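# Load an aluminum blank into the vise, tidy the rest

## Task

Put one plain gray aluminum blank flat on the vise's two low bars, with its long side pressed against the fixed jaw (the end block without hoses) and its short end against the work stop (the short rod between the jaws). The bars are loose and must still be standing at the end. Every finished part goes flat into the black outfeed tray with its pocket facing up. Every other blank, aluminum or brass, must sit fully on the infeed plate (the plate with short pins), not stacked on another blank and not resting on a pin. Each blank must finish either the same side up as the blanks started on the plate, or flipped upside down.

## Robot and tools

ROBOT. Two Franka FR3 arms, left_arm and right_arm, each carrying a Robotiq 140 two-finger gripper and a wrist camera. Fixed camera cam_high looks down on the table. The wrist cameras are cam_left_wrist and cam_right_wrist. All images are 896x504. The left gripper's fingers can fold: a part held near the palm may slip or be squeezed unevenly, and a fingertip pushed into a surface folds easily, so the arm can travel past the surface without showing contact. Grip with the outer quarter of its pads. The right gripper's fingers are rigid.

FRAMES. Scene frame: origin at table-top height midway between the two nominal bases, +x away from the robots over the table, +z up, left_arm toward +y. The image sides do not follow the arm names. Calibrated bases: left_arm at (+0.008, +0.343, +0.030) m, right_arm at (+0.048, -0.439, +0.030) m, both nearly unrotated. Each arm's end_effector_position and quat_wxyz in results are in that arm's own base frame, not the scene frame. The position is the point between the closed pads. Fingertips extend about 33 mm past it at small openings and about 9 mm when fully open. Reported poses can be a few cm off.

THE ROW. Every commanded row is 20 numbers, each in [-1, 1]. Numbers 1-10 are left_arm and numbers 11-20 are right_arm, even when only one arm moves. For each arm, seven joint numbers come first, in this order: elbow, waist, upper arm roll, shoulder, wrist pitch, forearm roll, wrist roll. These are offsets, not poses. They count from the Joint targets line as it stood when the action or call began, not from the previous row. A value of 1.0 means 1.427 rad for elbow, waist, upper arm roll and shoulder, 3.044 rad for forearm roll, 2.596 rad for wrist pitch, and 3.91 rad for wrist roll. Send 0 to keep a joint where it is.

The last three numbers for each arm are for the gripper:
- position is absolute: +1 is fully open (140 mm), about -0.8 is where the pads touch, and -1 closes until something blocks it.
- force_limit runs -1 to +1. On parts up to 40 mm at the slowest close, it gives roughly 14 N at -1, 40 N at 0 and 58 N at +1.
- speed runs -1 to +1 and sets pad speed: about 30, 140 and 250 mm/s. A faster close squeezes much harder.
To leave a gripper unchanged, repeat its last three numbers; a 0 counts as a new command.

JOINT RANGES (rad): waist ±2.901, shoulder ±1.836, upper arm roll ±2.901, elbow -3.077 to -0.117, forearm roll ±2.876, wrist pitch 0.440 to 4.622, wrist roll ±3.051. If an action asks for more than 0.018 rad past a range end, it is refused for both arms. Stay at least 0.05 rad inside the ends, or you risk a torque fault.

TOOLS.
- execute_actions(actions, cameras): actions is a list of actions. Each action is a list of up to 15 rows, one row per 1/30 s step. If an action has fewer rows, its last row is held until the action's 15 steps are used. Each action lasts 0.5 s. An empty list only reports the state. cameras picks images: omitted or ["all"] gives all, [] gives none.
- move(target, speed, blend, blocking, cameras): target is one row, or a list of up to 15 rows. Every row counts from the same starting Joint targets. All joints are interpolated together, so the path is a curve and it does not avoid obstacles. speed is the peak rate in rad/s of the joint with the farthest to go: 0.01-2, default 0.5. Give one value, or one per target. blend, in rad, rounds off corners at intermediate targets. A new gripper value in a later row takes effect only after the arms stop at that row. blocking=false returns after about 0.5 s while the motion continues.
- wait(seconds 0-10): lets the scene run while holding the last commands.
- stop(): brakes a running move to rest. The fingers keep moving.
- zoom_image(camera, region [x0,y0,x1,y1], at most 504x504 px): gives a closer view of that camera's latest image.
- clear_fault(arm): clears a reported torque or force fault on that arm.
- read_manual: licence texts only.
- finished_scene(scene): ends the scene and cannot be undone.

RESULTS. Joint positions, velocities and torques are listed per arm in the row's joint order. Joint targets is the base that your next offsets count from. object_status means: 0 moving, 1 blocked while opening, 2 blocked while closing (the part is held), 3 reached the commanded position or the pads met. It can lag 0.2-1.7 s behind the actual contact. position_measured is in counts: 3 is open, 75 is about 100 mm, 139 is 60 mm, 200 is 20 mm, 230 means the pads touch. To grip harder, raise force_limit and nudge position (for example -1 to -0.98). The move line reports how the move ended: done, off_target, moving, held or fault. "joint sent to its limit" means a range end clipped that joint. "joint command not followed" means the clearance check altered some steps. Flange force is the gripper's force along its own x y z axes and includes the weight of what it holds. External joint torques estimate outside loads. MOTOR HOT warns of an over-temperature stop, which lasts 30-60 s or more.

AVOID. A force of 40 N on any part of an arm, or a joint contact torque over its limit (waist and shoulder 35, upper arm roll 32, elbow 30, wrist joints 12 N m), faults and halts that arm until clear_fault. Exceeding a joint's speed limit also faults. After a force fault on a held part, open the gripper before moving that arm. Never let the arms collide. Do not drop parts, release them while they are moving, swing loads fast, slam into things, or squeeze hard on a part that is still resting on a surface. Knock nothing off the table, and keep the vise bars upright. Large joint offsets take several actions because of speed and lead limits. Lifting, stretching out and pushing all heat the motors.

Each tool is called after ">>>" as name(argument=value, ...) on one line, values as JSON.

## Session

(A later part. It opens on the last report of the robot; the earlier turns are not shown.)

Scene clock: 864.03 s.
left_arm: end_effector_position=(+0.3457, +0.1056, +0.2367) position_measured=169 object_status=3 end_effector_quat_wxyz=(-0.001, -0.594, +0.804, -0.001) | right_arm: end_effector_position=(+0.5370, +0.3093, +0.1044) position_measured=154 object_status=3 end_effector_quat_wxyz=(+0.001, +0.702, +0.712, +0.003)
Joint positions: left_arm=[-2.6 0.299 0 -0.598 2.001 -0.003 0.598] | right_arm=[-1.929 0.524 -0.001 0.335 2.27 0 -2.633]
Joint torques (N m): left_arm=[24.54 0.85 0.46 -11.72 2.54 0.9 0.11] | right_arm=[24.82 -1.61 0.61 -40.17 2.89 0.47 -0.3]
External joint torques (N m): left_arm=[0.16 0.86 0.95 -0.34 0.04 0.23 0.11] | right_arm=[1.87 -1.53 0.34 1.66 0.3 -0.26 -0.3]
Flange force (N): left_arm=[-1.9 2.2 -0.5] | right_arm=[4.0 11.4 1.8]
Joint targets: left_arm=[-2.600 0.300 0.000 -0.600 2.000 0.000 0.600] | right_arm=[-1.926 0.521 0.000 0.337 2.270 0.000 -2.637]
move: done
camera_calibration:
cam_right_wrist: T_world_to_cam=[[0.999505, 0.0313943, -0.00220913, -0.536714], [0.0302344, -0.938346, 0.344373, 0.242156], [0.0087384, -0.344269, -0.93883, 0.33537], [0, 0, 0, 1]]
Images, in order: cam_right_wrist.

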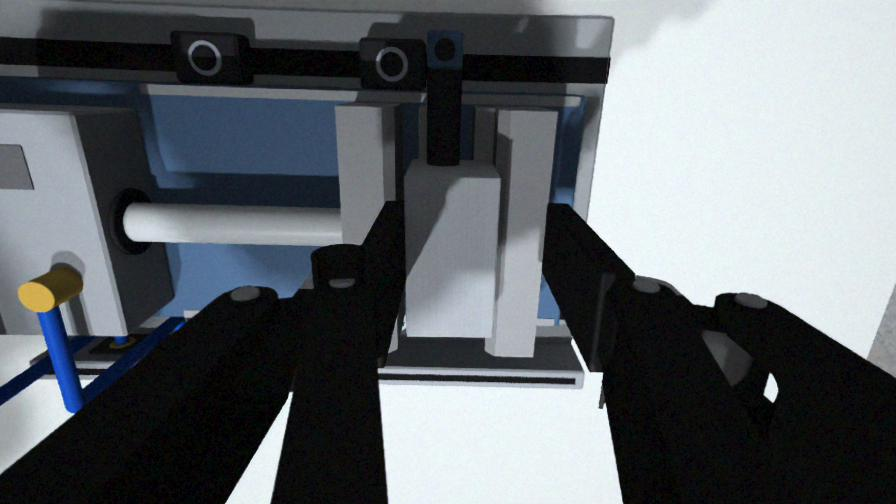

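>>> move(target=[[0, 0, 0, 0, 0, 0, 0, -0.32, -0.05, -1, -0.0196272, 0.0045896, 0, -0.0131592, 0.0035552, 0, 0.0016752, -0.202, -0.05, -1], [0, 0, 0, 0, 0, 0, 0, -0.32, -0.05, -1, -0.00906, 0.0045896, 0, -0.034659, -0.0140722, 0, 0.0016752, -0.202, -0.05, -1], [0, 0, 0, 0, 0, 0, 0, -0.32, -0.05, -1, 0.043703, 0.0045896, 0, -0.0848, -0.072949, 0, 0.0016752, -0.202, -0.05, -1]], speed=[0.04, 0.05, 0.2], blend=[0, 0.01, 0], cameras=["cam_right_wrist"])

>>> zoom_image(camera="cam_right_wrist", region=[380, 100, 580, 300])

Scene clock: 891.17 s.
left_arm: end_effector_position=(+0.3457, +0.1056, +0.2367) position_measured=169 object_status=3 end_effector_quat_wxyz=(-0.001, -0.594, +0.804, -0.001) | right_arm: end_effector_position=(+0.5306, +0.3073, +0.1904) position_measured=154 object_status=3 end_effector_quat_wxyz=(+0.001, +0.701, +0.713, +0.002)
Joint positions: left_arm=[-2.6 0.299 0 -0.598 2.001 -0.003 0.598] | right_arm=[-1.865 0.526 -0.001 0.216 2.086 0 -2.633]
Joint torques (N m): left_arm=[24.52 0.82 0.43 -11.7 2.56 0.9 0.11] | right_arm=[25.66 0.07 1.03 -38.79 2.31 0.84 0.06]
External joint torques (N m): left_arm=[0.14 0.79 0.87 -0.36 0.05 0.22 0.11] | right_arm=[1.44 0.18 0.9 0.57 -0.26 0.01 0.06]
Flange force (N): left_arm=[-1.7 2.2 -0.4] | right_arm=[4.6 6.5 -2.1]
Joint targets: left_arm=[-2.600 0.300 0.000 -0.600 2.000 0.000 0.600] | right_arm=[-1.864 0.527 0.000 0.216 2.080 0.000 -2.630]
move: done
camera_calibration:
cam_right_wrist: T_world_to_cam=[[0.999418, 0.0339577, -0.00314154, -0.530642], [0.0329587, -0.938128, 0.344716, 0.209287], [0.00875858, -0.344619, -0.938702, 0.41556], [0, 0, 0, 1]]
Images, in order: cam_right_wrist.

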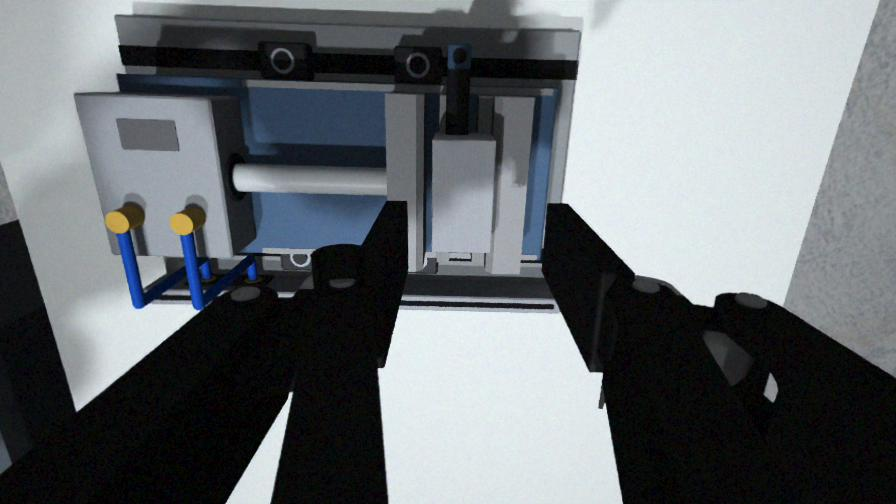

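Scaled by 2.520 from the camera's 896x504 image, which has a finer 1280x720 frame.

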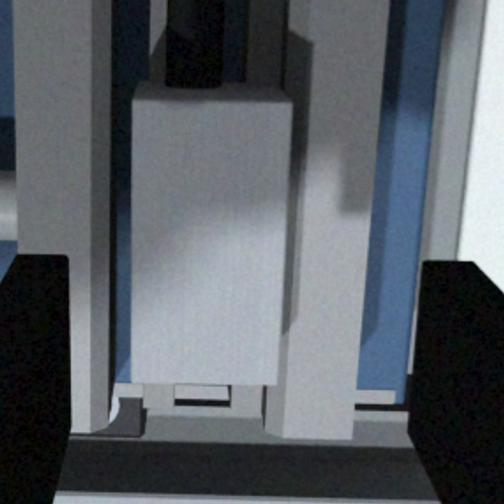

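>>> zoom_image(camera="cam_right_wrist", region=[420, 90, 520, 160])

>>> zoom_image(camera="cam_right_wrist", region=[420, 200, 540, 290])

Scaled by 5.040 from the camera's 896x504 image, which has a finer 1280x720 frame.

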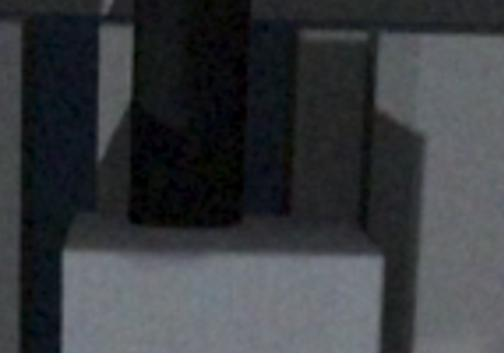

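Scaled by 4.200 from the camera's 896x504 image, which has a finer 1280x720 frame.

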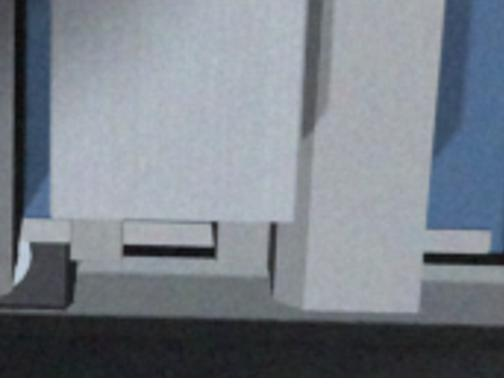

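>>> zoom_image(camera="cam_right_wrist", region=[480, 90, 540, 150])

>>> zoom_image(camera="cam_right_wrist", region=[470, 150, 540, 220])

>>> zoom_image(camera="cam_right_wrist", region=[470, 210, 540, 280])

Scaled by 8.400 from the camera's 896x504 image, which has a finer 1280x720 frame.

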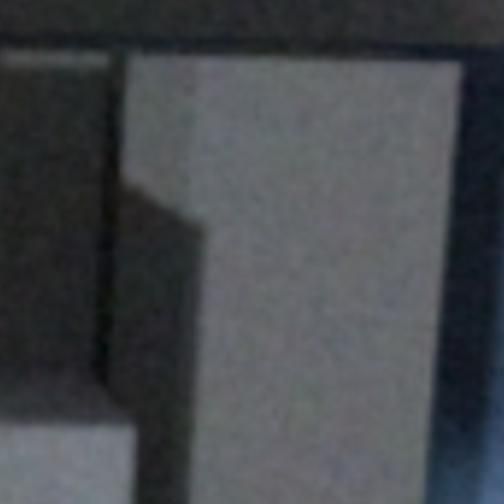

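Scaled by 7.200 from the camera's 896x504 image, which has a finer 1280x720 frame.

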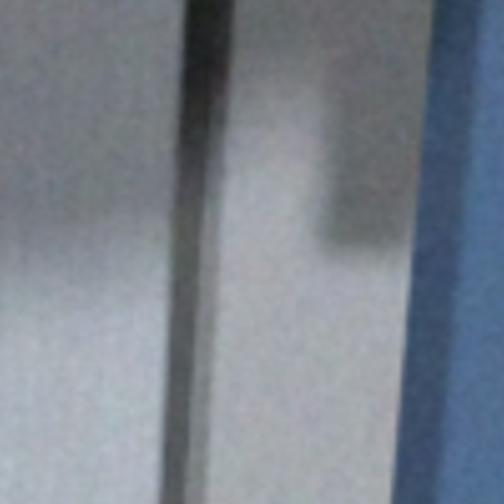

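Scaled by 7.200 from the camera's 896x504 image, which has a finer 1280x720 frame.

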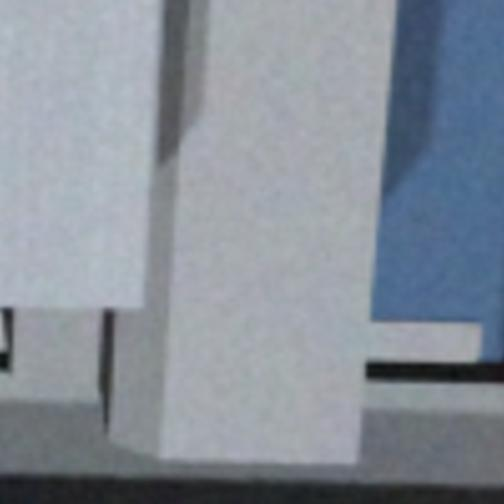

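>>> move(target=[0, 0, 0, 0, 0, 0, 0, -0.32, -0.05, -1, -0.305502, -0.580002, 0, -0.361963, -0.031036, 0, 0, -0.202, -0.05, -1], speed=0.7, cameras=["cam_high"])

>>> zoom_image(camera="cam_high", region=[455, 195, 575, 335])

>>> zoom_image(camera="cam_high", region=[325, 185, 445, 330])

Scene clock: 960.93 s.
left_arm: end_effector_position=(+0.3457, +0.1056, +0.2367) position_measured=169 object_status=3 end_effector_quat_wxyz=(-0.001, -0.594, +0.804, -0.001) | right_arm: end_effector_position=(+0.4386, -0.1360, +0.2568) position_measured=154 object_status=3 end_effector_quat_wxyz=(+0.002, +0.928, +0.372, +0.002)
Joint positions: left_arm=[-2.6 0.299 0 -0.599 2.001 -0.003 0.598] | right_arm=[-2.298 -0.298 -0.002 -0.299 2.005 0 -2.633]
Joint velocities: left_arm=[within noise] | right_arm=[-0.001 -0.001 0.001 0 -0.003 0 0]
Joint torques (N m): left_arm=[24.52 0.85 0.47 -11.69 2.56 0.9 0.08] | right_arm=[25.63 -1.07 0.75 -22.09 2.26 0.89 0.07]
External joint torques (N m): left_arm=[0.12 0.82 0.88 -0.33 0.05 0.23 0.08] | right_arm=[1.02 -1.04 1.08 -0.29 -0.33 0.02 0.07]
Flange force (N): left_arm=[-1.7 2.1 -0.4] | right_arm=[1.6 1.5 -3.0]
Joint targets: left_arm=[-2.600 0.300 0.000 -0.600 2.000 0.000 0.600] | right_arm=[-2.300 -0.300 0.000 -0.300 2.000 0.000 -2.630]
move: done
Images, in order: cam_high.

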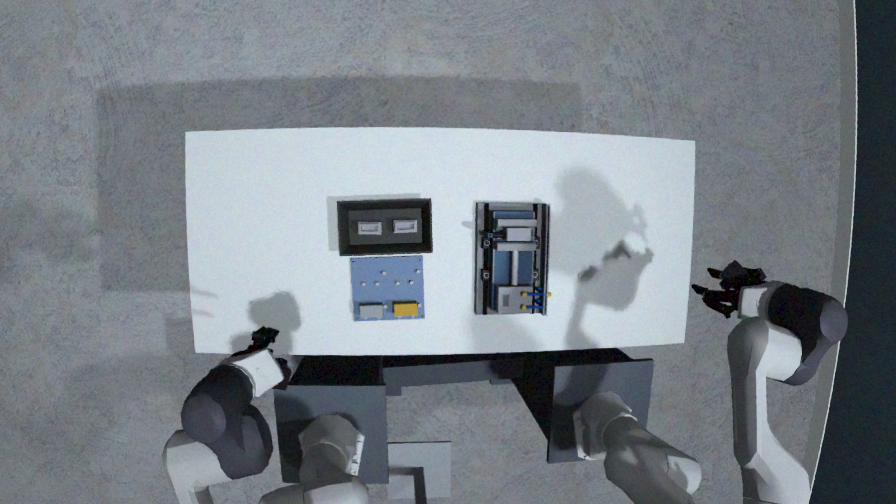

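Scaled by 3.600 from the camera's 896x504 image, which has a finer 1280x720 frame.

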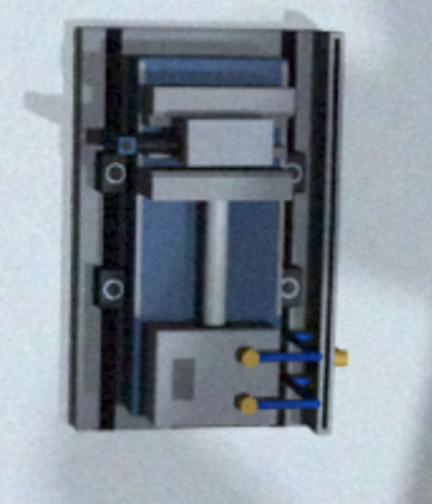

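Scaled by 3.476 from the camera's 896x504 image, which has a finer 1280x720 frame.

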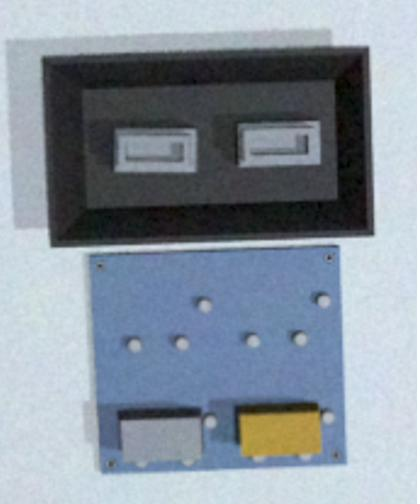

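>>> zoom_image(camera="cam_high", region=[478, 215, 548, 255])

Scaled by 7.200 from the camera's 896x504 image, which has a finer 1280x720 frame.

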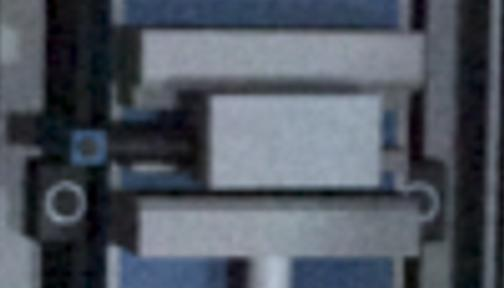

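>>> finished_scene(scene=2)

The scene is finished: the task was done.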